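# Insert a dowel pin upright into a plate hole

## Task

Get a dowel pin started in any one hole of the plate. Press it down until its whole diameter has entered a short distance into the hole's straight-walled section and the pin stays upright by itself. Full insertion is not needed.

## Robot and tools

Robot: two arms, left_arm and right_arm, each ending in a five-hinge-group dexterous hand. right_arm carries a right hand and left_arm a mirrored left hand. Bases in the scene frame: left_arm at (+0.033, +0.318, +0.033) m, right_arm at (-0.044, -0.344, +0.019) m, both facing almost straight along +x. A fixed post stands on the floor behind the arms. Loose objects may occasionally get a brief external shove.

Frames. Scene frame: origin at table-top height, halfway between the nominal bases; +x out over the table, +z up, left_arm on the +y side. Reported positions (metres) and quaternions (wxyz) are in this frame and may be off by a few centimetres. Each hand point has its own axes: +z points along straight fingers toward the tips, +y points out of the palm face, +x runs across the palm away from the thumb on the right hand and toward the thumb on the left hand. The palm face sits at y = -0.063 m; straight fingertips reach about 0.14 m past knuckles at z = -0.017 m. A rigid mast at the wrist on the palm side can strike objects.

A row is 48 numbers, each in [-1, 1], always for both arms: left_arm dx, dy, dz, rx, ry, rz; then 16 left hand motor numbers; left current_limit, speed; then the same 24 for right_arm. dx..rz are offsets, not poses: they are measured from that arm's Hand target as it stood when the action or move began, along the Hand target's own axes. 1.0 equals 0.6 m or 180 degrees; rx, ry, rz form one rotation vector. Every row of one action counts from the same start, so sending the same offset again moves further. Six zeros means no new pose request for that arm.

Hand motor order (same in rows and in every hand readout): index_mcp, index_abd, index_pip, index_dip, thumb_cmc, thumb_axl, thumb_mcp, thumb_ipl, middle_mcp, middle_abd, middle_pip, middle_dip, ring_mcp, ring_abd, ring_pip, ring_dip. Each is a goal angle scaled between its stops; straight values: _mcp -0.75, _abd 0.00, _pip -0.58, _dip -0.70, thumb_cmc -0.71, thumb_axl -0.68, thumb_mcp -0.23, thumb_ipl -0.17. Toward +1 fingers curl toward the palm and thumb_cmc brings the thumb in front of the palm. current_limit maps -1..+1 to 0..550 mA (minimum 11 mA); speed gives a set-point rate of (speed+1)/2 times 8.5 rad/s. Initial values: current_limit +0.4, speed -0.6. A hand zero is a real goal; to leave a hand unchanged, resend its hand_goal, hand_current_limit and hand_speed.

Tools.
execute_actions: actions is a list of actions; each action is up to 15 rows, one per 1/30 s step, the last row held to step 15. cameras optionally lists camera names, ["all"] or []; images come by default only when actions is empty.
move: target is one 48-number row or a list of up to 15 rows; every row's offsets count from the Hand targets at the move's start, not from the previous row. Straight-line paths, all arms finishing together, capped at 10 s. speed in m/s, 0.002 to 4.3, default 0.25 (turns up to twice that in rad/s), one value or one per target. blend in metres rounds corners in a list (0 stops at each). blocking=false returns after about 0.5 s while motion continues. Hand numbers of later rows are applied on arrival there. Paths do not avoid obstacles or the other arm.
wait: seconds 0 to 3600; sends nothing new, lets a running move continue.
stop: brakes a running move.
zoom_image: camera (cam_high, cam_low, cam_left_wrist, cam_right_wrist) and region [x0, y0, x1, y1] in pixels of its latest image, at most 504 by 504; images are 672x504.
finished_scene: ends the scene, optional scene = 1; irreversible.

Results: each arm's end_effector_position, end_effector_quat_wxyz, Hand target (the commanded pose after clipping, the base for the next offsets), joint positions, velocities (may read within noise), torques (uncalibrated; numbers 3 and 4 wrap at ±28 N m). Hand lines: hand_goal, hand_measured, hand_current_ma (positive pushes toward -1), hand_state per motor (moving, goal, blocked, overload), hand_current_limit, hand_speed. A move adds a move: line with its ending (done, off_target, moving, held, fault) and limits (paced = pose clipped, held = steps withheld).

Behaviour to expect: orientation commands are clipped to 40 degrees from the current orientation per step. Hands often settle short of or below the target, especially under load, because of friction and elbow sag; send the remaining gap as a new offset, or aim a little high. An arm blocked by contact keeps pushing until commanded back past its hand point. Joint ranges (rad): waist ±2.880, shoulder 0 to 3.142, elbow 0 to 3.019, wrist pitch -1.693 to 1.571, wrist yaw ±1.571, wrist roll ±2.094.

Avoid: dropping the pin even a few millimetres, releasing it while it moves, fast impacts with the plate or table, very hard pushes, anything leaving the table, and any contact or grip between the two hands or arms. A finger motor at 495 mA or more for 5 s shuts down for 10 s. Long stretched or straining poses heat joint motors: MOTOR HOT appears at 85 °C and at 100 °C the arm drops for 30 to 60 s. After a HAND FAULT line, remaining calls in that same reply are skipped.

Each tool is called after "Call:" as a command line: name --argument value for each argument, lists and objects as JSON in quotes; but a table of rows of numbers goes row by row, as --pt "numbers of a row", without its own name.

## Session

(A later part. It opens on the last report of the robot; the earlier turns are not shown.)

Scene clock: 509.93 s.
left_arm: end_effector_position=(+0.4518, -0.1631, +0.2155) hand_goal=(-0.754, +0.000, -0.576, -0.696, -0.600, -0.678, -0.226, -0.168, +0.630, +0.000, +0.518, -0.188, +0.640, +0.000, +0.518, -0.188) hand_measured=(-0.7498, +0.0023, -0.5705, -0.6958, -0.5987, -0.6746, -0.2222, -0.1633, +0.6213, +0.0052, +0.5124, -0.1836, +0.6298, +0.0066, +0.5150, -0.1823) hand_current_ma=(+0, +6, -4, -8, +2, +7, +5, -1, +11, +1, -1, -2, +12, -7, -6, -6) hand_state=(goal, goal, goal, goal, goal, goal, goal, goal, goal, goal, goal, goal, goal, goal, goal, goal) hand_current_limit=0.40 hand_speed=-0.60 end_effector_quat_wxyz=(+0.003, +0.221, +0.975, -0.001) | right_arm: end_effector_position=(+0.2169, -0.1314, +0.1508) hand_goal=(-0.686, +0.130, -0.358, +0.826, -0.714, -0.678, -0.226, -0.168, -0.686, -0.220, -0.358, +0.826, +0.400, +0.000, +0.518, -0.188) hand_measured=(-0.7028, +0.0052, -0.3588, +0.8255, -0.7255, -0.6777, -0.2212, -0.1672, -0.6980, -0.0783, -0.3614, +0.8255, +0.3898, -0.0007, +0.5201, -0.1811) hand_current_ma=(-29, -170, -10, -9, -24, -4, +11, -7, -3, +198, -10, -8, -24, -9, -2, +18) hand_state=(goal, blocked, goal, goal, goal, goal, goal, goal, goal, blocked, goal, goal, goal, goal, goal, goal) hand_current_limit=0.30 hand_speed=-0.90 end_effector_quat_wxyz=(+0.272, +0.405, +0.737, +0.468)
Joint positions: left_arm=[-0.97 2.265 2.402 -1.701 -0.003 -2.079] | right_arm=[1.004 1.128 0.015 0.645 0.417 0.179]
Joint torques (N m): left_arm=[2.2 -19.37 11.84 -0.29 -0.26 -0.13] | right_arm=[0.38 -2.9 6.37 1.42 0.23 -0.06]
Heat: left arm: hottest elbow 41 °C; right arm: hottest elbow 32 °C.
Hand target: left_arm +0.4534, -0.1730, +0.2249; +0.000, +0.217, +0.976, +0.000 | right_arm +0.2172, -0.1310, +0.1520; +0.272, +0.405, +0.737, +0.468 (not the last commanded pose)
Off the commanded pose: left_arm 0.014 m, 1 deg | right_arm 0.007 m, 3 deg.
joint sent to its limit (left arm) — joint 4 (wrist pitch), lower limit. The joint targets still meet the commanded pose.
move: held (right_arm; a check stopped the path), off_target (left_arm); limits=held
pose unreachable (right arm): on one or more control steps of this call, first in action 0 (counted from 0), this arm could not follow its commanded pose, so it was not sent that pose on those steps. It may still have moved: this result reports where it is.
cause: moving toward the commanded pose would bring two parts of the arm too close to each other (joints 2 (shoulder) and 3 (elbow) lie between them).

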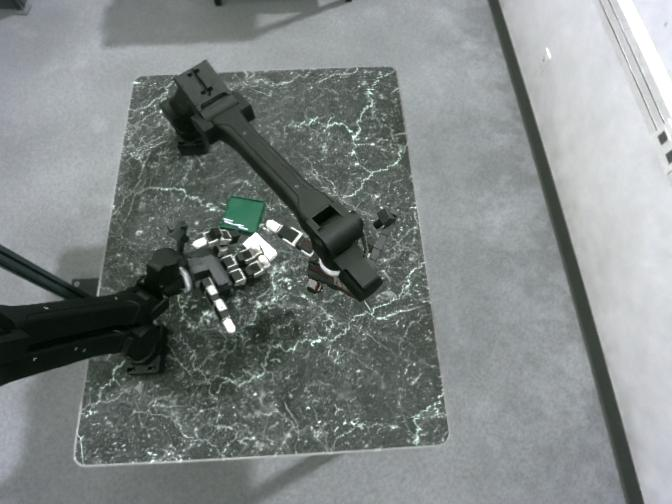

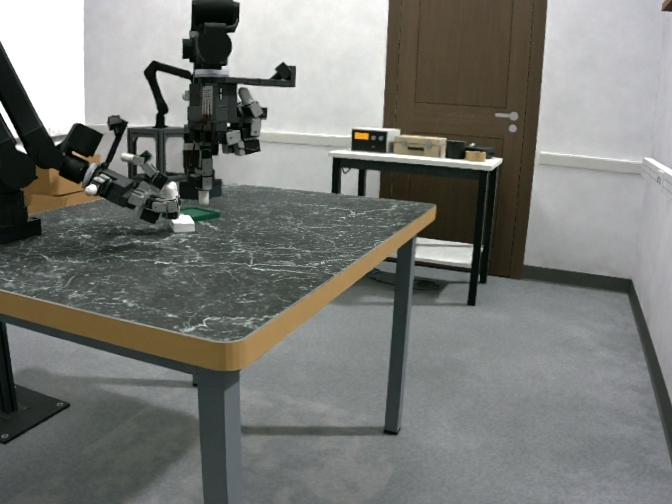

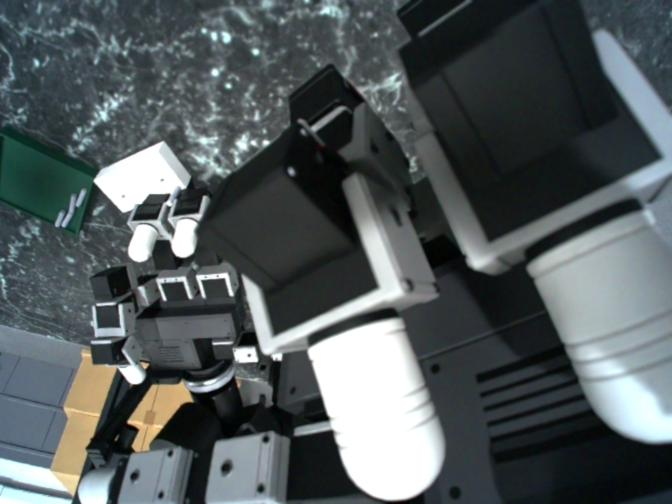

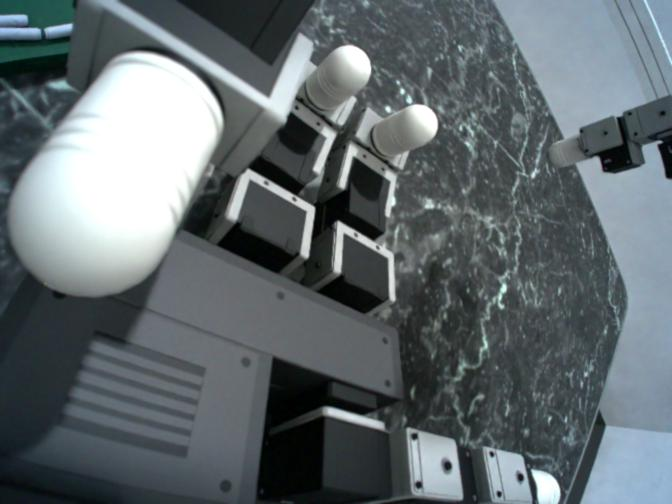

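Call:
move --pt "0 0 0 0 0 0 -0.754 0 -0.576 -0.696 -0.6 -0.678 -0.226 -0.168 0.63 0 0.518 -0.188 0.64 0 0.518 -0.188 0.4 -0.6 -0.002 0.0834 -0.038 0 0 0 -0.685 0.13 -0.358 0.826 -0.714 -0.678 -0.226 -0.168 -0.685 -0.22 -0.358 0.826 0.4 0 0.518 -0.188 0.3 -0.9" --pt "0 0 0 0 0 0 -0.754 0 -0.576 -0.696 -0.6 -0.678 -0.226 -0.168 0.63 0 0.518 -0.188 0.64 0 0.518 -0.188 0.4 -0.6 0.1563 0.0802 -0.045 -0.0136 -0.1836 0.0838 -0.685 0.13 -0.358 0.826 -0.714 -0.678 -0.226 -0.168 -0.685 -0.22 -0.358 0.826 0.4 0 0.518 -0.188 0.3 -0.9" --speed 0.1 --blend 0.015 --cameras '["cam_high","cam_low","cam_left_wrist"]'

Call:
zoom_image --camera "cam_left_wrist" --region '[60, 100, 220, 260]'

Call:
zoom_image --camera "cam_low" --region '[120, 160, 220, 250]'

Scene clock: 516.37 s.
left_arm: end_effector_position=(+0.4518, -0.1631, +0.2155) hand_goal=(-0.754, +0.000, -0.576, -0.696, -0.600, -0.678, -0.226, -0.168, +0.630, +0.000, +0.518, -0.188, +0.640, +0.000, +0.518, -0.188) hand_measured=(-0.7498, +0.0023, -0.5705, -0.6958, -0.5974, -0.6746, -0.2232, -0.1643, +0.6213, +0.0052, +0.5124, -0.1836, +0.6298, +0.0066, +0.5150, -0.1836) hand_current_ma=(-5, -3, -7, -1, +6, -1, +5, +4, +4, +10, -13, -4, +5, -4, +0, -2) hand_state=(goal, goal, goal, goal, goal, goal, goal, goal, goal, goal, goal, goal, goal, goal, goal, goal) hand_current_limit=0.40 hand_speed=-0.60 end_effector_quat_wxyz=(+0.003, +0.221, +0.975, -0.001) | right_arm: end_effector_position=(+0.1666, -0.0655, +0.2012) hand_goal=(-0.686, +0.130, -0.358, +0.826, -0.714, -0.678, -0.226, -0.168, -0.686, -0.220, -0.358, +0.826, +0.400, +0.000, +0.518, -0.188) hand_measured=(-0.7028, +0.0066, -0.3601, +0.8255, -0.7267, -0.6777, -0.2222, -0.1672, -0.6980, -0.0769, -0.3614, +0.8255, +0.3886, -0.0007, +0.5188, -0.1823) hand_current_ma=(-29, -170, -9, -7, -25, -4, +10, -2, -19, +207, -5, -17, -19, -11, +4, +22) hand_state=(goal, blocked, goal, goal, goal, goal, goal, goal, goal, blocked, goal, goal, goal, goal, goal, goal) hand_current_limit=0.30 hand_speed=-0.90 end_effector_quat_wxyz=(+0.422, +0.606, +0.560, +0.374)
Joint positions: left_arm=[-0.97 2.265 2.402 -1.701 -0.003 -2.079] | right_arm=[1.509 1.493 0.692 -0.862 1.197 1.649]
Joint torques (N m): left_arm=[2.2 -19.31 11.84 -0.32 -0.25 -0.13] | right_arm=[1.73 -6.71 9.32 -0.23 0.95 -0.01]
Heat: left arm: hottest elbow 42 °C; right arm: hottest elbow 32 °C.
Hand target: left_arm +0.4534, -0.1730, +0.2249; +0.000, +0.217, +0.976, +0.000 | right_arm +0.1635, -0.0526, +0.2050; +0.415, +0.607, +0.560, +0.380
Off the commanded pose: left_arm 0.014 m, 1 deg | right_arm 0.014 m, 1 deg.
joint sent to its limit (left arm) — joint 4 (wrist pitch), lower limit. The joint targets still meet the commanded pose.
move: off_target (right_arm)

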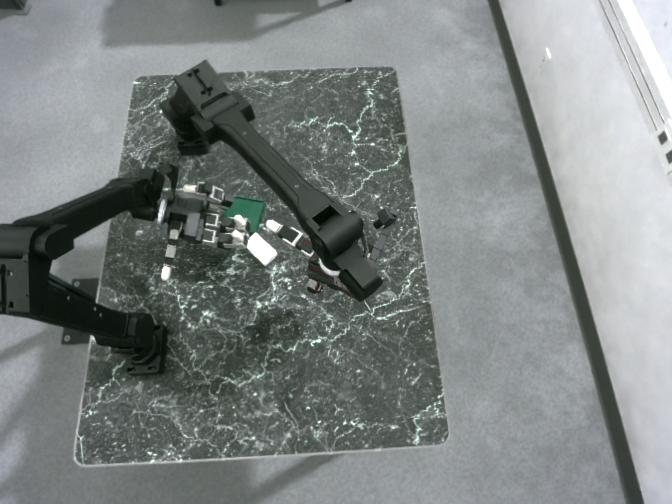

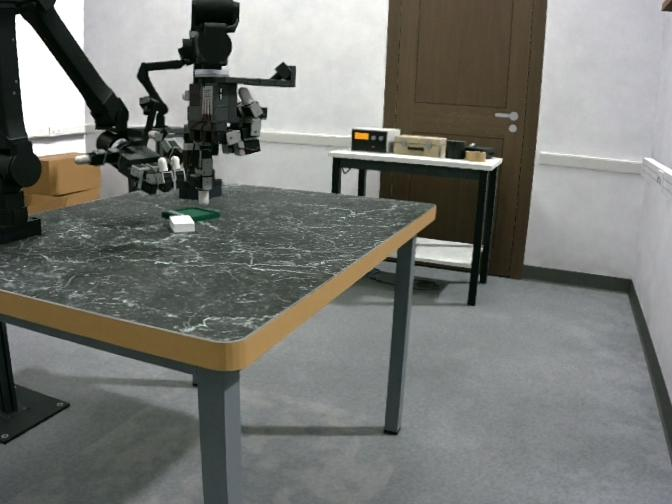

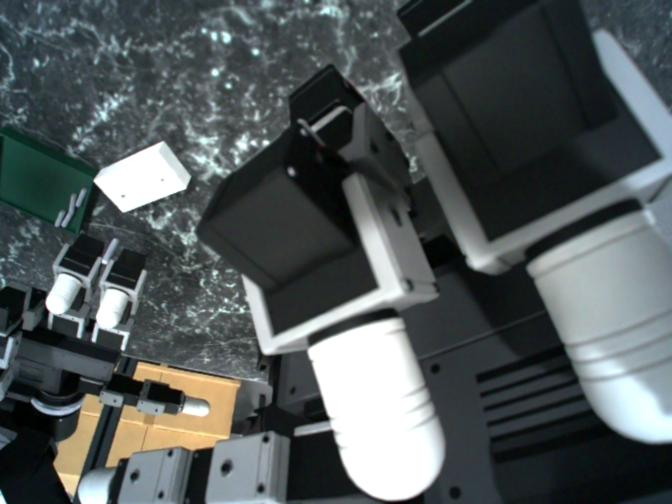

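Scaled by 3.150 from the camera's image (finer frame: 960x720).

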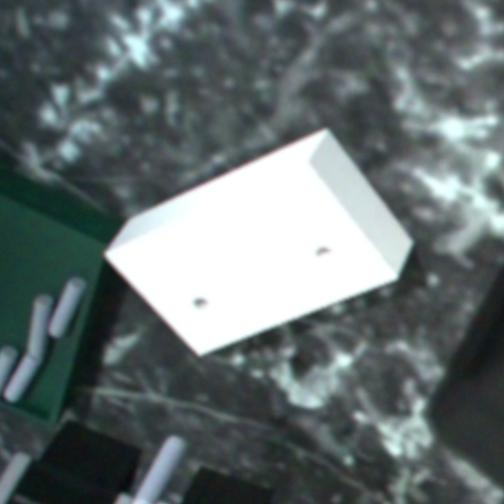

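Scaled by 5.040 from the camera's image (finer frame: 960x720).

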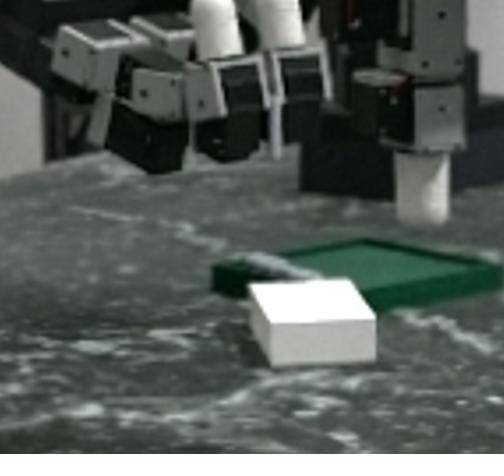

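Call:
move --target '[0,0,0,0,0,0,-0.754,0,-0.576,-0.696,-0.6,-0.678,-0.226,-0.168,0.63,0,0.518,-0.188,0.64,0,0.518,-0.188,0.4,-0.6,0.0197,-0.078,0.02,0,0,0,-0.685,0.13,-0.358,0.826,-0.714,-0.678,-0.226,-0.168,-0.685,-0.22,-0.358,0.826,0.4,0,0.518,-0.188,0.3,-0.9]' --speed 0.06 --cameras '["cam_high","cam_low","cam_left_wrist"]'

Call:
zoom_image --camera "cam_left_wrist" --region '[60, 140, 180, 260]'

Call:
zoom_image --camera "cam_low" --region '[130, 170, 210, 240]'

Scene clock: 518.20 s.
left_arm: end_effector_position=(+0.4518, -0.1631, +0.2155) hand_goal=(-0.754, +0.000, -0.576, -0.696, -0.600, -0.678, -0.226, -0.168, +0.630, +0.000, +0.518, -0.188, +0.640, +0.000, +0.518, -0.188) hand_measured=(-0.7498, +0.0037, -0.5718, -0.6958, -0.5987, -0.6735, -0.2222, -0.1643, +0.6213, +0.0052, +0.5124, -0.1836, +0.6298, +0.0066, +0.5150, -0.1823) hand_current_ma=(+0, +7, -6, -6, +6, +7, +7, -2, +6, +3, -7, +1, +10, -7, +6, -4) hand_state=(goal, goal, goal, goal, goal, goal, goal, goal, goal, goal, goal, goal, goal, goal, goal, goal) hand_current_limit=0.40 hand_speed=-0.60 end_effector_quat_wxyz=(+0.003, +0.221, +0.975, -0.001) | right_arm: end_effector_position=(+0.1621, -0.0539, +0.1560) hand_goal=(-0.686, +0.130, -0.358, +0.826, -0.714, -0.678, -0.226, -0.168, -0.686, -0.220, -0.358, +0.826, +0.400, +0.000, +0.518, -0.188) hand_measured=(-0.7028, +0.0066, -0.3588, +0.8255, -0.7267, -0.6777, -0.2212, -0.1681, -0.6980, -0.0769, -0.3601, +0.8255, +0.3898, +0.0008, +0.5201, -0.1823) hand_current_ma=(-18, -164, -13, -15, -26, -5, +14, -9, -18, +190, +0, -5, -12, -12, +2, +13) hand_state=(goal, blocked, goal, goal, goal, goal, goal, goal, goal, blocked, goal, goal, goal, goal, goal, goal) hand_current_limit=0.30 hand_speed=-0.90 end_effector_quat_wxyz=(+0.428, +0.603, +0.564, +0.368)
Joint positions: left_arm=[-0.97 2.265 2.402 -1.701 -0.003 -2.079] | right_arm=[1.525 1.648 0.701 -0.779 1.194 1.695]
Joint torques (N m): left_arm=[2.26 -19.43 11.84 -0.32 -0.25 -0.13] | right_arm=[1.26 -7.59 7.87 0.39 1.01 0.12]
Heat: left arm: hottest elbow 43 °C; right arm: hottest elbow 32 °C.
Hand target: left_arm +0.4534, -0.1730, +0.2249; +0.000, +0.217, +0.976, +0.000 | right_arm +0.1585, -0.0404, +0.1570; +0.415, +0.607, +0.560, +0.381
Off the commanded pose: left_arm 0.014 m, 1 deg | right_arm 0.014 m, 2 deg.
joint sent to its limit (left arm) — joint 4 (wrist pitch), lower limit. The joint targets still meet the commanded pose.
move: off_target (right_arm)

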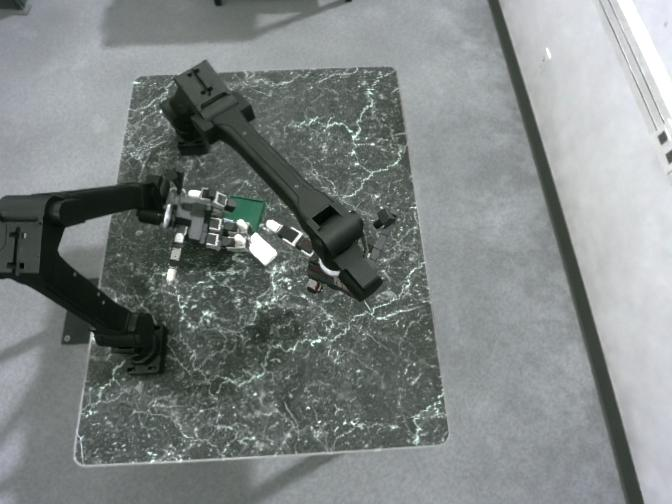

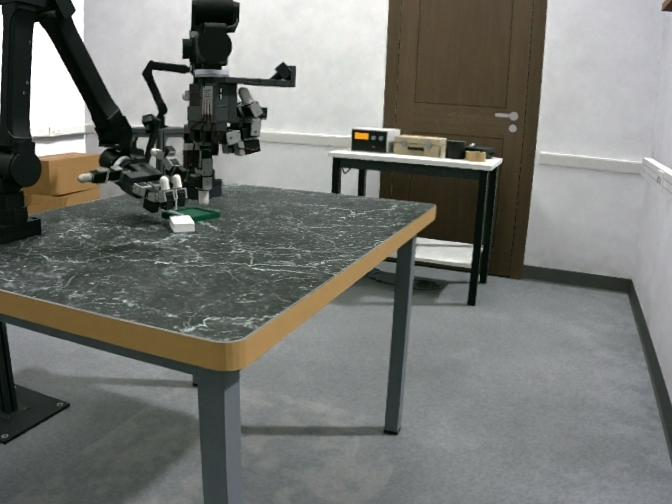

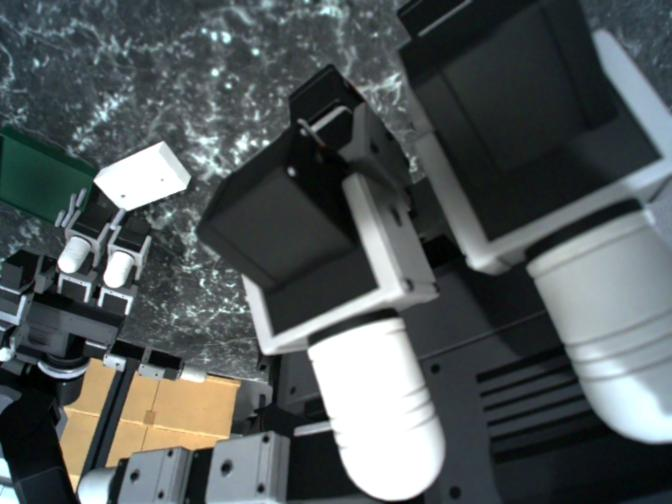

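Scaled by 4.200 from the camera's image (finer frame: 960x720).

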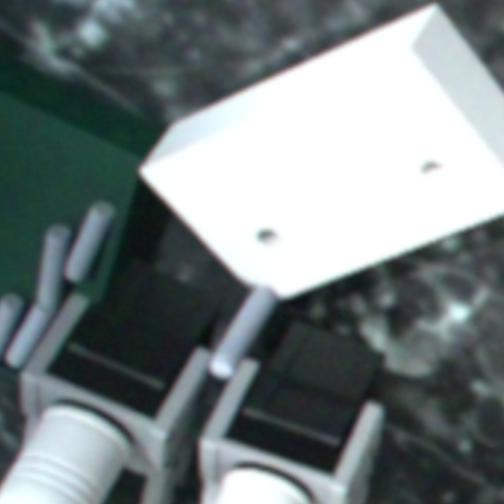

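Scaled by 6.300 from the camera's image (finer frame: 960x720).

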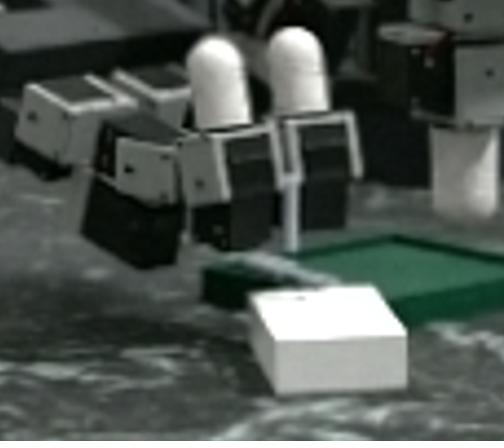

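Call:
move --target '[0,0,0,0,0,0,-0.754,0,-0.576,-0.696,-0.6,-0.678,-0.226,-0.168,0.63,0,0.518,-0.188,0.64,0,0.518,-0.188,0.4,-0.6,0.0008,-0.0193,0.0058,0.001,0.0045,0.0113,-0.685,0.13,-0.358,0.826,-0.714,-0.678,-0.226,-0.168,-0.685,-0.22,-0.358,0.826,0.4,0,0.518,-0.188,0.3,-0.9]' --speed 0.03 --cameras '["cam_low","cam_left_wrist"]'

Call:
zoom_image --camera "cam_left_wrist" --region '[60, 140, 180, 260]'

Call:
zoom_image --camera "cam_low" --region '[130, 170, 210, 240]'

Scene clock: 519.90 s.
left_arm: end_effector_position=(+0.4518, -0.1631, +0.2155) hand_goal=(-0.754, +0.000, -0.576, -0.696, -0.600, -0.678, -0.226, -0.168, +0.630, +0.000, +0.518, -0.188, +0.640, +0.000, +0.518, -0.188) hand_measured=(-0.7498, +0.0023, -0.5705, -0.6971, -0.5987, -0.6746, -0.2222, -0.1643, +0.6213, +0.0052, +0.5124, -0.1836, +0.6298, +0.0066, +0.5150, -0.1836) hand_current_ma=(-2, -3, -10, -5, +1, +2, +6, -5, +7, +6, -8, -3, +6, -6, +2, -7) hand_state=(goal, goal, goal, goal, goal, goal, goal, goal, goal, goal, goal, goal, goal, goal, goal, goal) hand_current_limit=0.40 hand_speed=-0.60 end_effector_quat_wxyz=(+0.003, +0.221, +0.975, -0.001) | right_arm: end_effector_position=(+0.1615, -0.0504, +0.1463) hand_goal=(-0.686, +0.130, -0.358, +0.826, -0.714, -0.678, -0.226, -0.168, -0.686, -0.220, -0.358, +0.826, +0.400, +0.000, +0.518, -0.188) hand_measured=(-0.7016, +0.0066, -0.3601, +0.8255, -0.7267, -0.6777, -0.2222, -0.1672, -0.6980, -0.0783, -0.3614, +0.8255, +0.3886, +0.0008, +0.5188, -0.1811) hand_current_ma=(-13, -159, -12, -2, -25, -7, +13, -4, -11, +195, -4, -5, -28, -10, +4, +25) hand_state=(goal, blocked, goal, goal, goal, goal, goal, goal, goal, blocked, goal, goal, goal, goal, goal, goal) hand_current_limit=0.30 hand_speed=-0.90 end_effector_quat_wxyz=(+0.414, +0.613, +0.554, +0.382)
Joint positions: left_arm=[-0.97 2.265 2.402 -1.701 -0.003 -2.079] | right_arm=[1.527 1.672 0.701 -0.713 1.193 1.703]
Joint torques (N m): left_arm=[2.2 -19.37 11.85 -0.34 -0.27 -0.12] | right_arm=[1.55 -7.88 7.02 0.24 0.96 0.04]
Heat: left arm: hottest elbow 43 °C; right arm: hottest elbow 32 °C.
Hand target: left_arm +0.4534, -0.1730, +0.2249; +0.000, +0.217, +0.976, +0.000 | right_arm +0.1575, -0.0399, +0.1449; +0.404, +0.615, +0.553, +0.391
Off the commanded pose: left_arm 0.014 m, 1 deg | right_arm 0.011 m, 2 deg.
joint sent to its limit (left arm) — joint 4 (wrist pitch), lower limit. The joint targets still meet the commanded pose.
move: off_target (right_arm)

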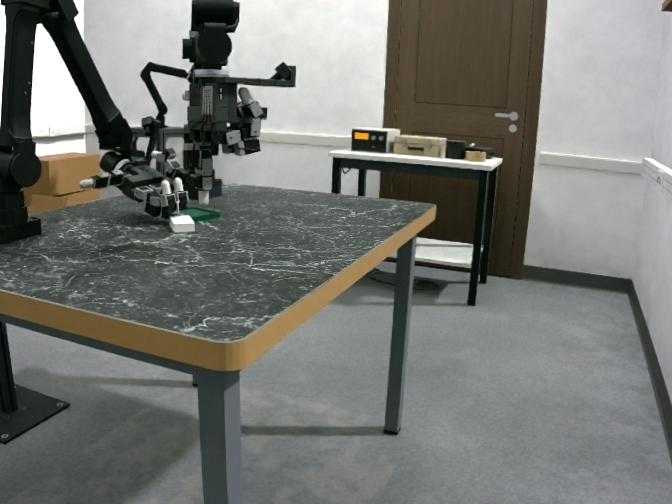

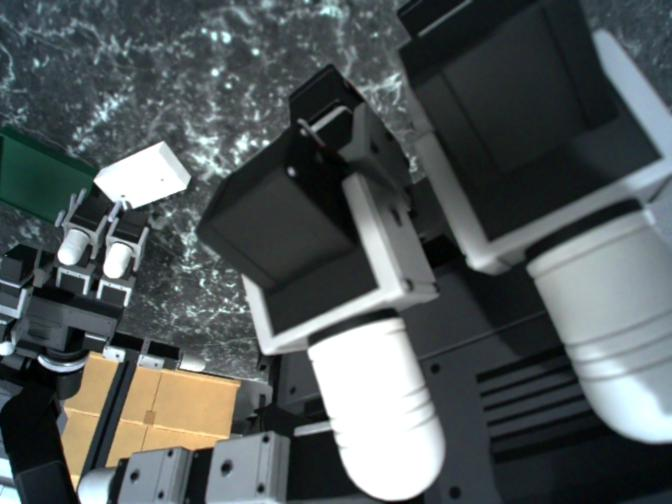

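Scaled by 4.200 from the camera's image (finer frame: 960x720).

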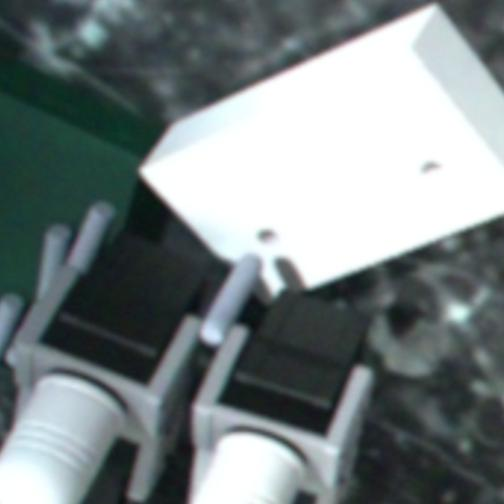

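Scaled by 6.300 from the camera's image (finer frame: 960x720).

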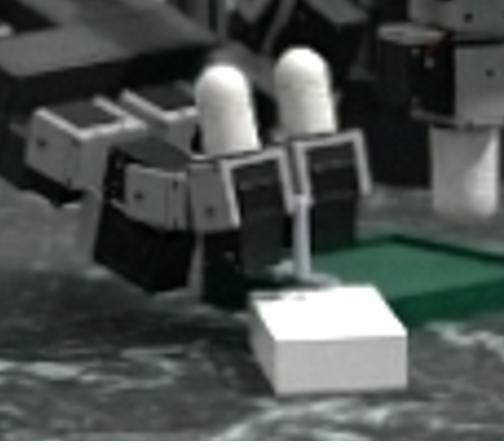

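Call:
move --target '[0,0,0,0,0,0,-0.754,0,-0.576,-0.696,-0.6,-0.678,-0.226,-0.168,0.63,0,0.518,-0.188,0.64,0,0.518,-0.188,0.4,-0.6,-0.005,-0.0075,0.0029,0,0,0,-0.685,0.13,-0.358,0.826,-0.714,-0.678,-0.226,-0.168,-0.685,-0.22,-0.358,0.826,0.4,0,0.518,-0.188,0.3,-0.9]' --speed 0.02 --cameras '["cam_low","cam_left_wrist"]'

Call:
zoom_image --camera "cam_left_wrist" --region '[80, 150, 170, 240]'

Call:
zoom_image --camera "cam_low" --region '[150, 190, 200, 240]'

Scene clock: 521.13 s.
left_arm: end_effector_position=(+0.4518, -0.1631, +0.2155) hand_goal=(-0.754, +0.000, -0.576, -0.696, -0.600, -0.678, -0.226, -0.168, +0.630, +0.000, +0.518, -0.188, +0.640, +0.000, +0.518, -0.188) hand_measured=(-0.7498, +0.0023, -0.5705, -0.6958, -0.5974, -0.6735, -0.2232, -0.1643, +0.6213, +0.0052, +0.5124, -0.1836, +0.6298, +0.0066, +0.5150, -0.1836) hand_current_ma=(-3, -2, -8, -1, +2, +2, +9, -2, +11, +6, -11, -3, +13, -1, +4, -2) hand_state=(goal, goal, goal, goal, goal, goal, goal, goal, goal, goal, goal, goal, goal, goal, goal, goal) hand_current_limit=0.40 hand_speed=-0.60 end_effector_quat_wxyz=(+0.003, +0.221, +0.975, -0.001) | right_arm: end_effector_position=(+0.1615, -0.0494, +0.1431) hand_goal=(-0.686, +0.130, -0.358, +0.826, -0.714, -0.678, -0.226, -0.168, -0.686, -0.220, -0.358, +0.826, +0.400, +0.000, +0.518, -0.188) hand_measured=(-0.7028, +0.0052, -0.3601, +0.8267, -0.7267, -0.6777, -0.2212, -0.1681, -0.6980, -0.0783, -0.3601, +0.8255, +0.3886, -0.0007, +0.5201, -0.1811) hand_current_ma=(-26, -163, -6, -8, -22, -2, +15, -2, -11, +193, -6, -5, -27, -6, +1, +17) hand_state=(goal, blocked, goal, goal, goal, goal, goal, goal, goal, blocked, goal, goal, goal, goal, goal, goal) hand_current_limit=0.30 hand_speed=-0.90 end_effector_quat_wxyz=(+0.411, +0.615, +0.552, +0.385)
Joint positions: left_arm=[-0.97 2.265 2.402 -1.701 -0.003 -2.079] | right_arm=[1.527 1.681 0.701 -0.695 1.193 1.703]
Joint torques (N m): left_arm=[2.32 -19.37 11.79 -0.29 -0.26 -0.13] | right_arm=[1.08 -7.88 6.01 0.72 1.01 0]
Heat: left arm: hottest elbow 43 °C; right arm: hottest elbow 32 °C.
Hand target: left_arm +0.4534, -0.1730, +0.2249; +0.000, +0.217, +0.976, +0.000 | right_arm +0.1573, -0.0427, +0.1400; +0.404, +0.615, +0.553, +0.391
Off the commanded pose: left_arm 0.014 m, 1 deg | right_arm 0.009 m, 1 deg.
joint sent to its limit (left arm) — joint 4 (wrist pitch), lower limit. The joint targets still meet the commanded pose.
move: done

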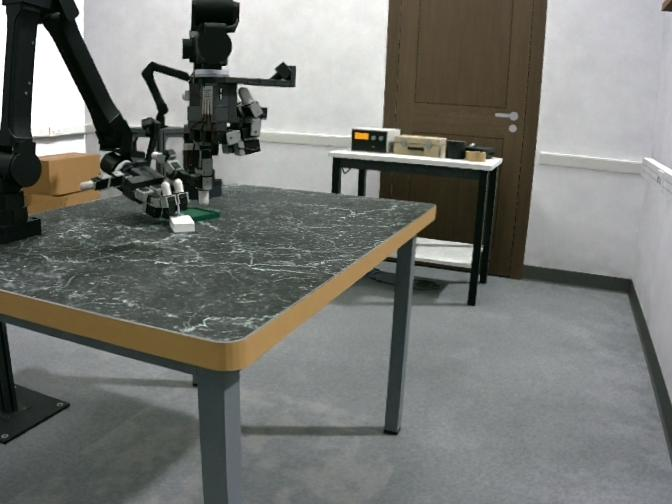

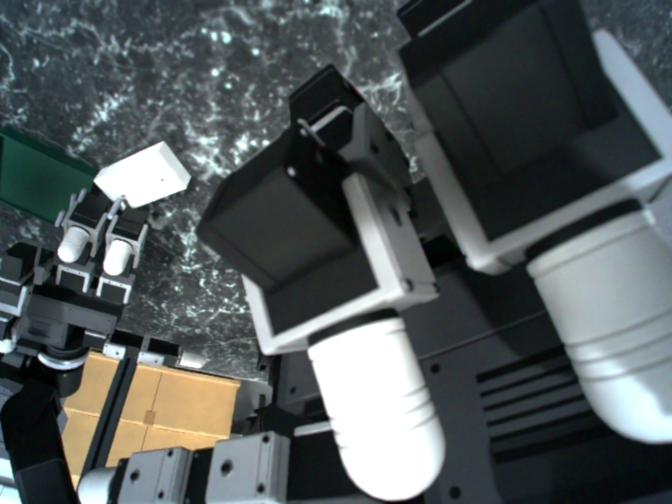

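Scaled by 5.600 from the camera's image (finer frame: 960x720).

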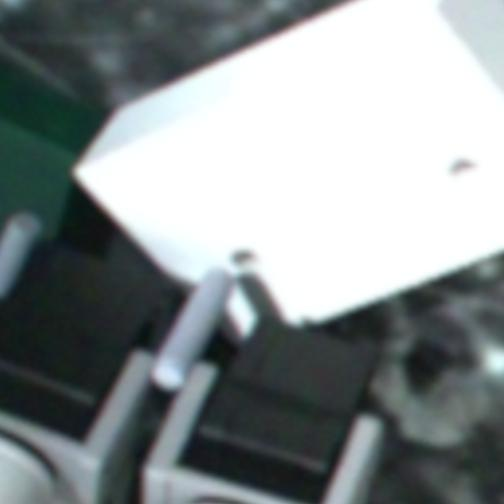

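Scaled by 10.080 from the camera's image (finer frame: 960x720).

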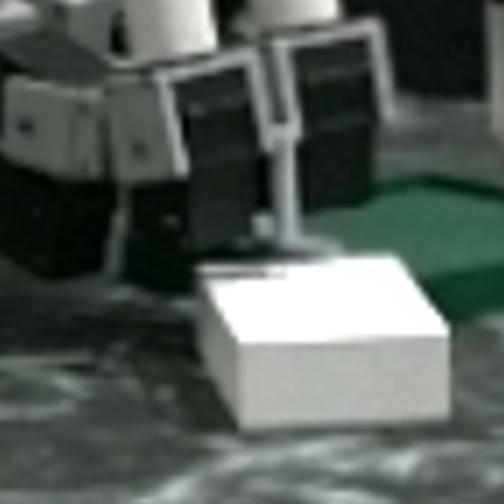

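Call:
move --target '[0,0,0,0,0,0,-0.754,0,-0.576,-0.696,-0.6,-0.678,-0.226,-0.168,0.63,0,0.518,-0.188,0.64,0,0.518,-0.188,0.4,-0.6,-0.0068,-0.0003,-0.0012,-0.0004,-0.0016,-0.0041,-0.685,0.13,-0.358,0.826,-0.714,-0.678,-0.226,-0.168,-0.685,-0.22,-0.358,0.826,0.4,0,0.518,-0.188,0.3,-0.9]' --speed 0.02 --cameras '["cam_low","cam_left_wrist"]'

Call:
zoom_image --camera "cam_left_wrist" --region '[80, 150, 170, 240]'

Call:
zoom_image --camera "cam_low" --region '[150, 190, 200, 240]'

Scene clock: 522.23 s.
left_arm: end_effector_position=(+0.4518, -0.1631, +0.2155) hand_goal=(-0.754, +0.000, -0.576, -0.696, -0.600, -0.678, -0.226, -0.168, +0.630, +0.000, +0.518, -0.188, +0.640, +0.000, +0.518, -0.188) hand_measured=(-0.7498, +0.0037, -0.5705, -0.6958, -0.5974, -0.6746, -0.2232, -0.1643, +0.6213, +0.0052, +0.5124, -0.1836, +0.6298, +0.0066, +0.5150, -0.1836) hand_current_ma=(-6, +2, -10, -7, +2, +8, +8, -1, +11, +5, -19, -1, +10, -9, +5, -2) hand_state=(goal, goal, goal, goal, goal, goal, goal, goal, goal, goal, goal, goal, goal, goal, goal, goal) hand_current_limit=0.40 hand_speed=-0.60 end_effector_quat_wxyz=(+0.003, +0.221, +0.975, -0.001) | right_arm: end_effector_position=(+0.1607, -0.0493, +0.1429) hand_goal=(-0.686, +0.130, -0.358, +0.826, -0.714, -0.678, -0.226, -0.168, -0.686, -0.220, -0.358, +0.826, +0.400, +0.000, +0.518, -0.188) hand_measured=(-0.7028, +0.0066, -0.3601, +0.8255, -0.7267, -0.6767, -0.2212, -0.1681, -0.6980, -0.0783, -0.3627, +0.8255, +0.3898, -0.0007, +0.5201, -0.1823) hand_current_ma=(-24, -160, -10, -9, -32, -12, +4, -8, -16, +198, +1, -6, -29, -5, -4, +17) hand_state=(goal, blocked, goal, goal, goal, goal, goal, goal, goal, blocked, goal, goal, goal, goal, goal, goal) hand_current_limit=0.30 hand_speed=-0.90 end_effector_quat_wxyz=(+0.409, +0.616, +0.551, +0.386)
Joint positions: left_arm=[-0.97 2.265 2.402 -1.701 -0.003 -2.079] | right_arm=[1.53 1.681 0.701 -0.695 1.193 1.709]
Joint torques (N m): left_arm=[2.26 -19.43 11.79 -0.34 -0.26 -0.12] | right_arm=[1.49 -8.12 5.26 0.01 1.02 0.06]
Heat: left arm: hottest elbow 43 °C; right arm: hottest elbow 32 °C.
Hand target: left_arm +0.4534, -0.1730, +0.2249; +0.000, +0.217, +0.976, +0.000 | right_arm +0.1562, -0.0467, +0.1400; +0.408, +0.612, +0.556, +0.387
Off the commanded pose: left_arm 0.014 m, 1 deg | right_arm 0.006 m, 1 deg.
joint sent to its limit (left arm) — joint 4 (wrist pitch), lower limit. The joint targets still meet the commanded pose.
move: done

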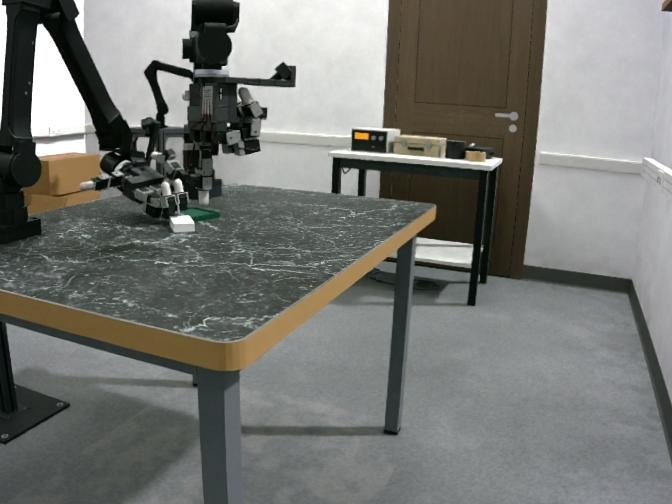

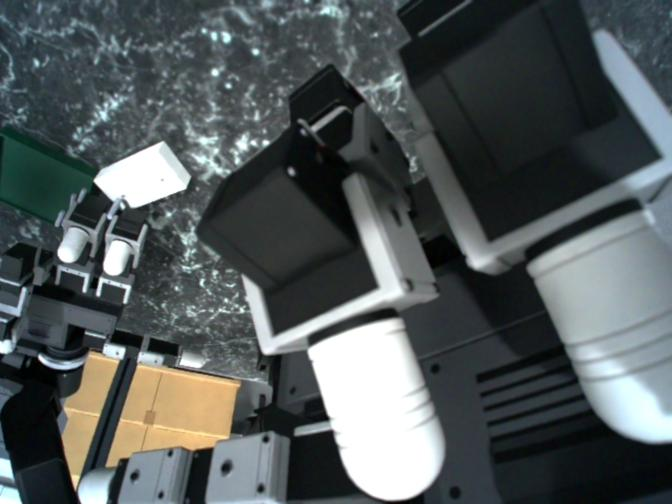

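Scaled by 5.600 from the camera's image (finer frame: 960x720).

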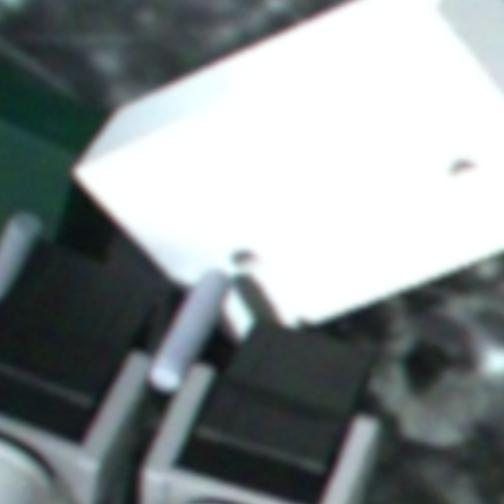

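Scaled by 10.080 from the camera's image (finer frame: 960x720).

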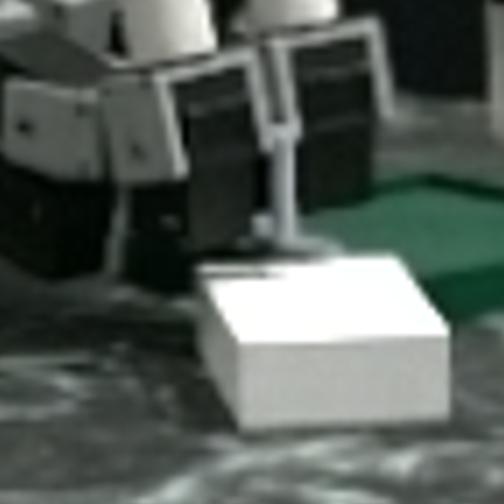

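Call:
move --target '[0,0,0,0,0,0,-0.754,0,-0.576,-0.696,-0.6,-0.678,-0.226,-0.168,0.63,0,0.518,-0.188,0.64,0,0.518,-0.188,0.4,-0.6,-0.0101,0,-0.0008,-0.0002,-0.001,-0.0026,-0.685,0.13,-0.358,0.826,-0.714,-0.678,-0.226,-0.168,-0.685,-0.22,-0.358,0.826,0.4,0,0.518,-0.188,0.3,-0.9]' --speed 0.02 --cameras '["cam_low","cam_left_wrist"]'

Call:
zoom_image --camera "cam_left_wrist" --region '[80, 150, 170, 240]'

Scene clock: 523.13 s.
left_arm: end_effector_position=(+0.4518, -0.1631, +0.2155) hand_goal=(-0.754, +0.000, -0.576, -0.696, -0.600, -0.678, -0.226, -0.168, +0.630, +0.000, +0.518, -0.188, +0.640, +0.000, +0.518, -0.188) hand_measured=(-0.7498, +0.0023, -0.5705, -0.6958, -0.5987, -0.6746, -0.2232, -0.1643, +0.6213, +0.0052, +0.5124, -0.1836, +0.6298, +0.0066, +0.5150, -0.1823) hand_current_ma=(-3, -4, -9, -11, +3, +1, +8, +3, +9, +1, -10, -5, +10, -5, +1, +0) hand_state=(goal, goal, goal, goal, goal, goal, goal, goal, goal, goal, goal, goal, goal, goal, goal, goal) hand_current_limit=0.40 hand_speed=-0.60 end_effector_quat_wxyz=(+0.003, +0.221, +0.975, -0.001) | right_arm: end_effector_position=(+0.1598, -0.0539, +0.1408) hand_goal=(-0.686, +0.130, -0.358, +0.826, -0.714, -0.678, -0.226, -0.168, -0.686, -0.220, -0.358, +0.826, +0.400, +0.000, +0.518, -0.188) hand_measured=(-0.7028, +0.0052, -0.3601, +0.8267, -0.7267, -0.6777, -0.2212, -0.1672, -0.6980, -0.0769, -0.3614, +0.8255, +0.3898, -0.0021, +0.5214, -0.1811) hand_current_ma=(-16, -160, -12, -6, -25, -1, +0, -7, -18, +192, -8, -4, -17, -7, -1, +14) hand_state=(goal, blocked, goal, goal, goal, goal, goal, goal, goal, blocked, goal, goal, goal, goal, goal, goal) hand_current_limit=0.30 hand_speed=-0.90 end_effector_quat_wxyz=(+0.411, +0.615, +0.552, +0.385)
Joint positions: left_arm=[-0.97 2.265 2.402 -1.701 -0.003 -2.079] | right_arm=[1.532 1.681 0.689 -0.695 1.193 1.715]
Joint torques (N m): left_arm=[2.2 -19.43 11.79 -0.34 -0.26 -0.12] | right_arm=[1.9 -8.88 4.89 -0.28 0.98 0.04]
Heat: left arm: hottest elbow 43 °C; right arm: hottest elbow 32 °C.
Hand target: left_arm +0.4534, -0.1730, +0.2249; +0.000, +0.217, +0.976, +0.000 | right_arm +0.1553, -0.0527, +0.1400; +0.410, +0.611, +0.557, +0.385
Off the commanded pose: left_arm 0.014 m, 1 deg | right_arm 0.005 m, 1 deg.
joint sent to its limit (left arm) — joint 4 (wrist pitch), lower limit. The joint targets still meet the commanded pose.
move: done

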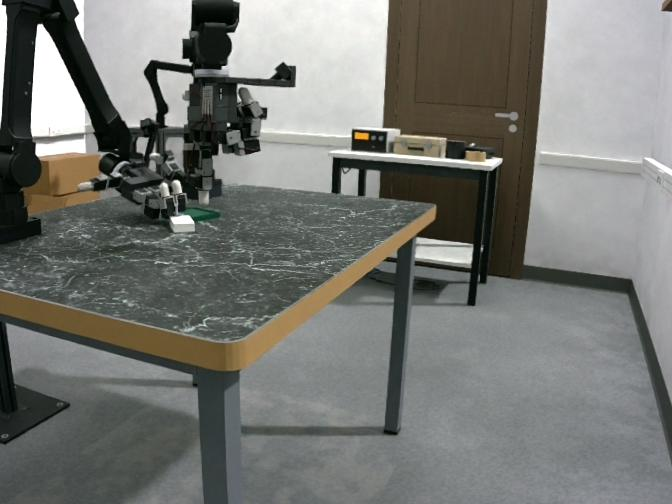

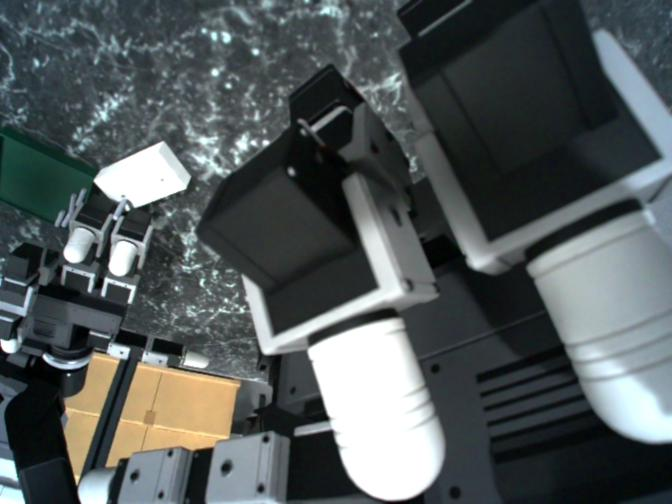

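Scaled by 5.600 from the camera's image (finer frame: 960x720).

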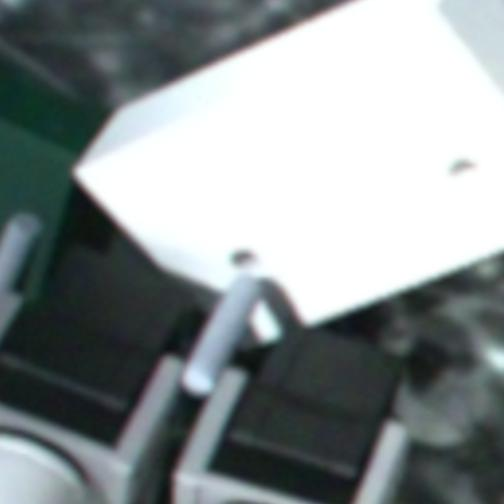

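Call:
zoom_image --camera "cam_low" --region '[150, 190, 200, 240]'

Scaled by 10.080 from the camera's image (finer frame: 960x720).

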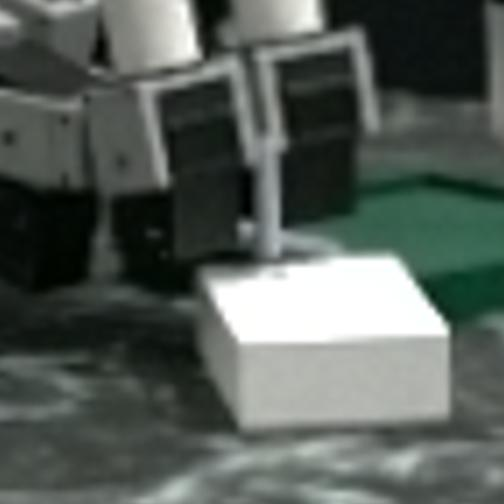

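Call:
move --target '[0,0,0,0,0,0,-0.754,0,-0.576,-0.696,-0.6,-0.678,-0.226,-0.168,0.63,0,0.518,-0.188,0.64,0,0.518,-0.188,0.4,-0.6,0,0,0,0,0,0,-0.685,0.155,-0.358,0.826,-0.714,-0.678,-0.226,-0.168,-0.685,-0.195,-0.358,0.826,0.4,0,0.518,-0.188,0.3,-0.9]' --speed 0.02 --cameras '["cam_low","cam_left_wrist"]'

Call:
zoom_image --camera "cam_left_wrist" --region '[80, 150, 170, 240]'

Call:
zoom_image --camera "cam_low" --region '[150, 190, 200, 240]'

Scene clock: 524.07 s.
left_arm: end_effector_position=(+0.4518, -0.1631, +0.2155) hand_goal=(-0.754, +0.000, -0.576, -0.696, -0.600, -0.678, -0.226, -0.168, +0.630, +0.000, +0.518, -0.188, +0.640, +0.000, +0.518, -0.188) hand_measured=(-0.7498, +0.0023, -0.5718, -0.6945, -0.5987, -0.6746, -0.2232, -0.1633, +0.6213, +0.0052, +0.5124, -0.1836, +0.6298, +0.0066, +0.5150, -0.1836) hand_current_ma=(-7, -2, -9, -6, +5, -3, +7, -4, +8, -2, -11, +3, +4, -5, +6, -9) hand_state=(goal, goal, goal, goal, goal, goal, goal, goal, goal, goal, goal, goal, goal, goal, goal, goal) hand_current_limit=0.40 hand_speed=-0.60 end_effector_quat_wxyz=(+0.003, +0.221, +0.975, -0.001) | right_arm: end_effector_position=(+0.1598, -0.0540, +0.1408) hand_goal=(-0.686, +0.154, -0.358, +0.826, -0.714, -0.678, -0.226, -0.168, -0.686, -0.196, -0.358, +0.826, +0.400, +0.000, +0.518, -0.188) hand_measured=(-0.7028, +0.0066, -0.3601, +0.8255, -0.7267, -0.6777, -0.2212, -0.1681, -0.6980, -0.0769, -0.3614, +0.8255, +0.3886, -0.0021, +0.5188, -0.1823) hand_current_ma=(-23, -196, -10, -9, -28, -8, +10, -3, -19, +166, -2, -6, -28, -7, -5, +18) hand_state=(goal, blocked, goal, goal, goal, goal, goal, goal, goal, blocked, goal, goal, goal, goal, goal, goal) hand_current_limit=0.30 hand_speed=-0.90 end_effector_quat_wxyz=(+0.411, +0.615, +0.552, +0.385)
Joint positions: left_arm=[-0.97 2.265 2.402 -1.701 -0.003 -2.079] | right_arm=[1.532 1.681 0.689 -0.695 1.193 1.716]
Joint torques (N m): left_arm=[2.32 -19.37 11.84 -0.31 -0.26 -0.12] | right_arm=[1.44 -8.18 5 -0.29 0.98 -0.01]
Heat: left arm: hottest elbow 44 °C; right arm: hottest elbow 32 °C.
Hand target: left_arm +0.4534, -0.1730, +0.2249; +0.000, +0.217, +0.976, +0.000 | right_arm +0.1553, -0.0527, +0.1400; +0.410, +0.611, +0.557, +0.385
Off the commanded pose: left_arm 0.014 m, 1 deg | right_arm 0.005 m, 1 deg.
joint sent to its limit (left arm) — joint 4 (wrist pitch), lower limit. The joint targets still meet the commanded pose.
move: done

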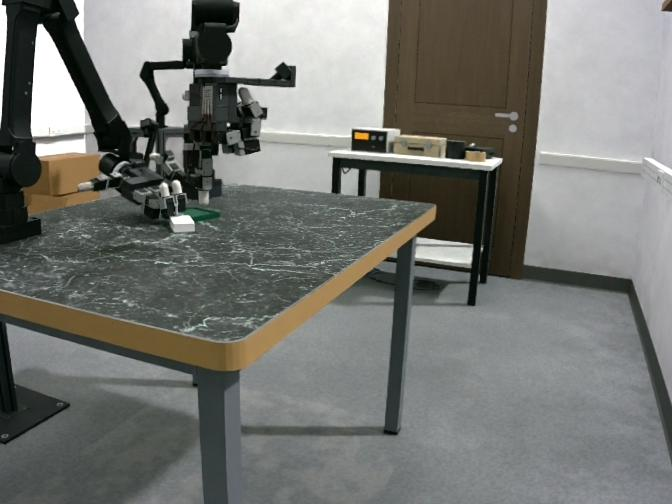

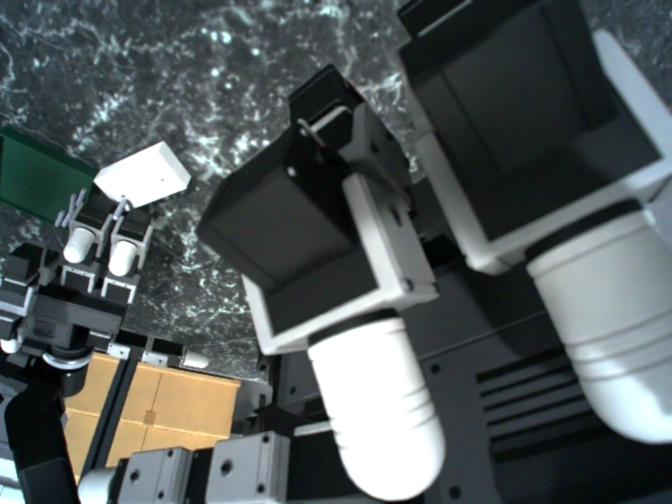

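Scaled by 5.600 from the camera's image (finer frame: 960x720).

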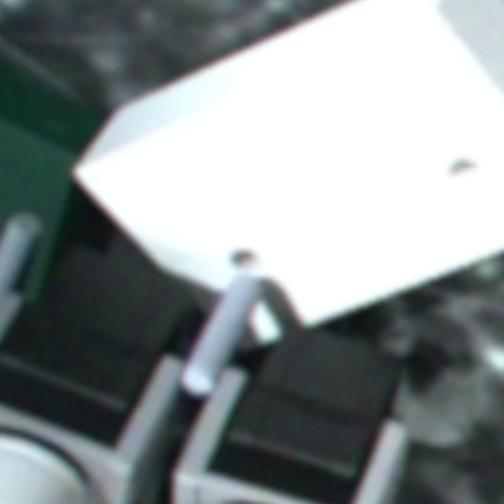

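Scaled by 10.080 from the camera's image (finer frame: 960x720).

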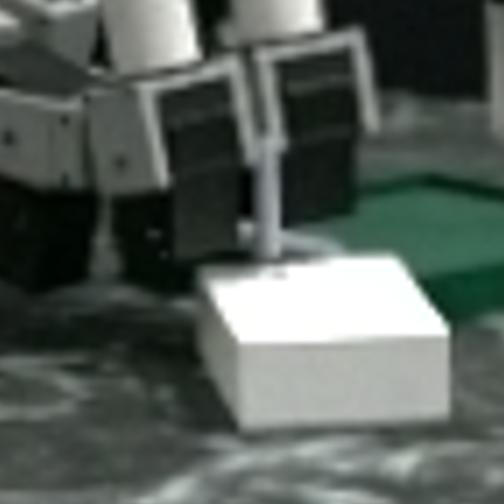

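Call:
move --target '[0,0,0,0,0,0,-0.754,0,-0.576,-0.696,-0.6,-0.678,-0.226,-0.168,0.63,0,0.518,-0.188,0.64,0,0.518,-0.188,0.4,-0.6,0,0,0,0,0,0,-0.685,0.18,-0.358,0.826,-0.714,-0.678,-0.226,-0.168,-0.685,-0.17,-0.358,0.826,0.4,0,0.518,-0.188,0.3,-0.9]' --speed 0.02 --cameras '["cam_left_wrist"]'

Call:
zoom_image --camera "cam_left_wrist" --region '[80, 150, 170, 240]'

Scene clock: 524.73 s.
left_arm: end_effector_position=(+0.4518, -0.1631, +0.2155) hand_goal=(-0.754, +0.000, -0.576, -0.696, -0.600, -0.678, -0.226, -0.168, +0.630, +0.000, +0.518, -0.188, +0.640, +0.000, +0.518, -0.188) hand_measured=(-0.7498, +0.0023, -0.5718, -0.6958, -0.5987, -0.6746, -0.2232, -0.1643, +0.6213, +0.0052, +0.5124, -0.1836, +0.6298, +0.0066, +0.5150, -0.1836) hand_current_ma=(-4, +3, -10, -6, +3, +6, +2, +3, +6, +5, -8, -3, +4, -9, -2, -3) hand_state=(goal, goal, goal, goal, goal, goal, goal, goal, goal, goal, goal, goal, goal, goal, goal, goal) hand_current_limit=0.40 hand_speed=-0.60 end_effector_quat_wxyz=(+0.003, +0.221, +0.975, -0.001) | right_arm: end_effector_position=(+0.1598, -0.0540, +0.1408) hand_goal=(-0.686, +0.180, -0.358, +0.826, -0.714, -0.678, -0.226, -0.168, -0.686, -0.170, -0.358, +0.826, +0.400, +0.000, +0.518, -0.188) hand_measured=(-0.7040, +0.0081, -0.3601, +0.8255, -0.7267, -0.6777, -0.2222, -0.1681, -0.6980, -0.0769, -0.3627, +0.8267, +0.3898, -0.0007, +0.5188, -0.1823) hand_current_ma=(-27, -234, +0, -3, -25, +6, +10, -3, -19, +124, +0, -11, -19, -11, +7, +16) hand_state=(goal, blocked, goal, goal, goal, goal, goal, goal, goal, blocked, goal, goal, goal, goal, goal, goal) hand_current_limit=0.30 hand_speed=-0.90 end_effector_quat_wxyz=(+0.411, +0.615, +0.552, +0.385)
Joint positions: left_arm=[-0.97 2.265 2.402 -1.701 -0.003 -2.079] | right_arm=[1.532 1.681 0.689 -0.695 1.193 1.716]
Joint torques (N m): left_arm=[2.32 -19.37 11.82 -0.31 -0.26 -0.13] | right_arm=[2.08 -8.41 5 -0.34 0.94 0.03]
Heat: left arm: hottest elbow 44 °C; right arm: hottest elbow 32 °C.
Hand target: left_arm +0.4534, -0.1730, +0.2249; +0.000, +0.217, +0.976, +0.000 | right_arm +0.1553, -0.0527, +0.1400; +0.410, +0.611, +0.557, +0.385
Off the commanded pose: left_arm 0.014 m, 1 deg | right_arm 0.005 m, 1 deg.
joint sent to its limit (left arm) — joint 4 (wrist pitch), lower limit. The joint targets still meet the commanded pose.
move: done

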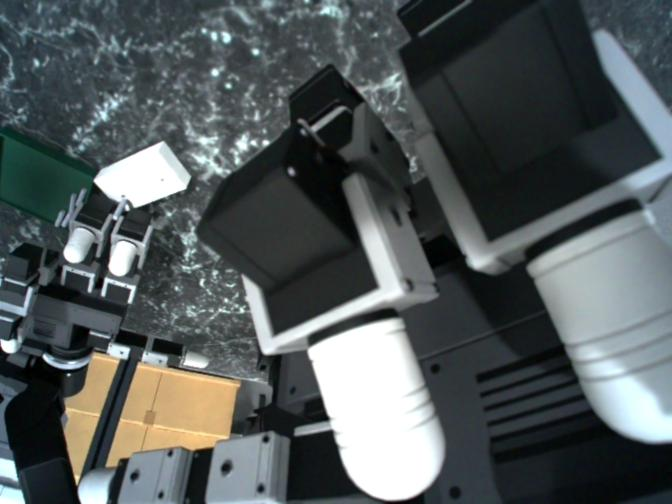

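Scaled by 5.600 from the camera's image (finer frame: 960x720).

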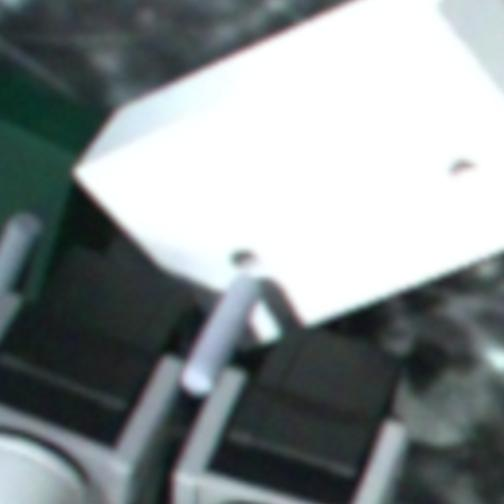

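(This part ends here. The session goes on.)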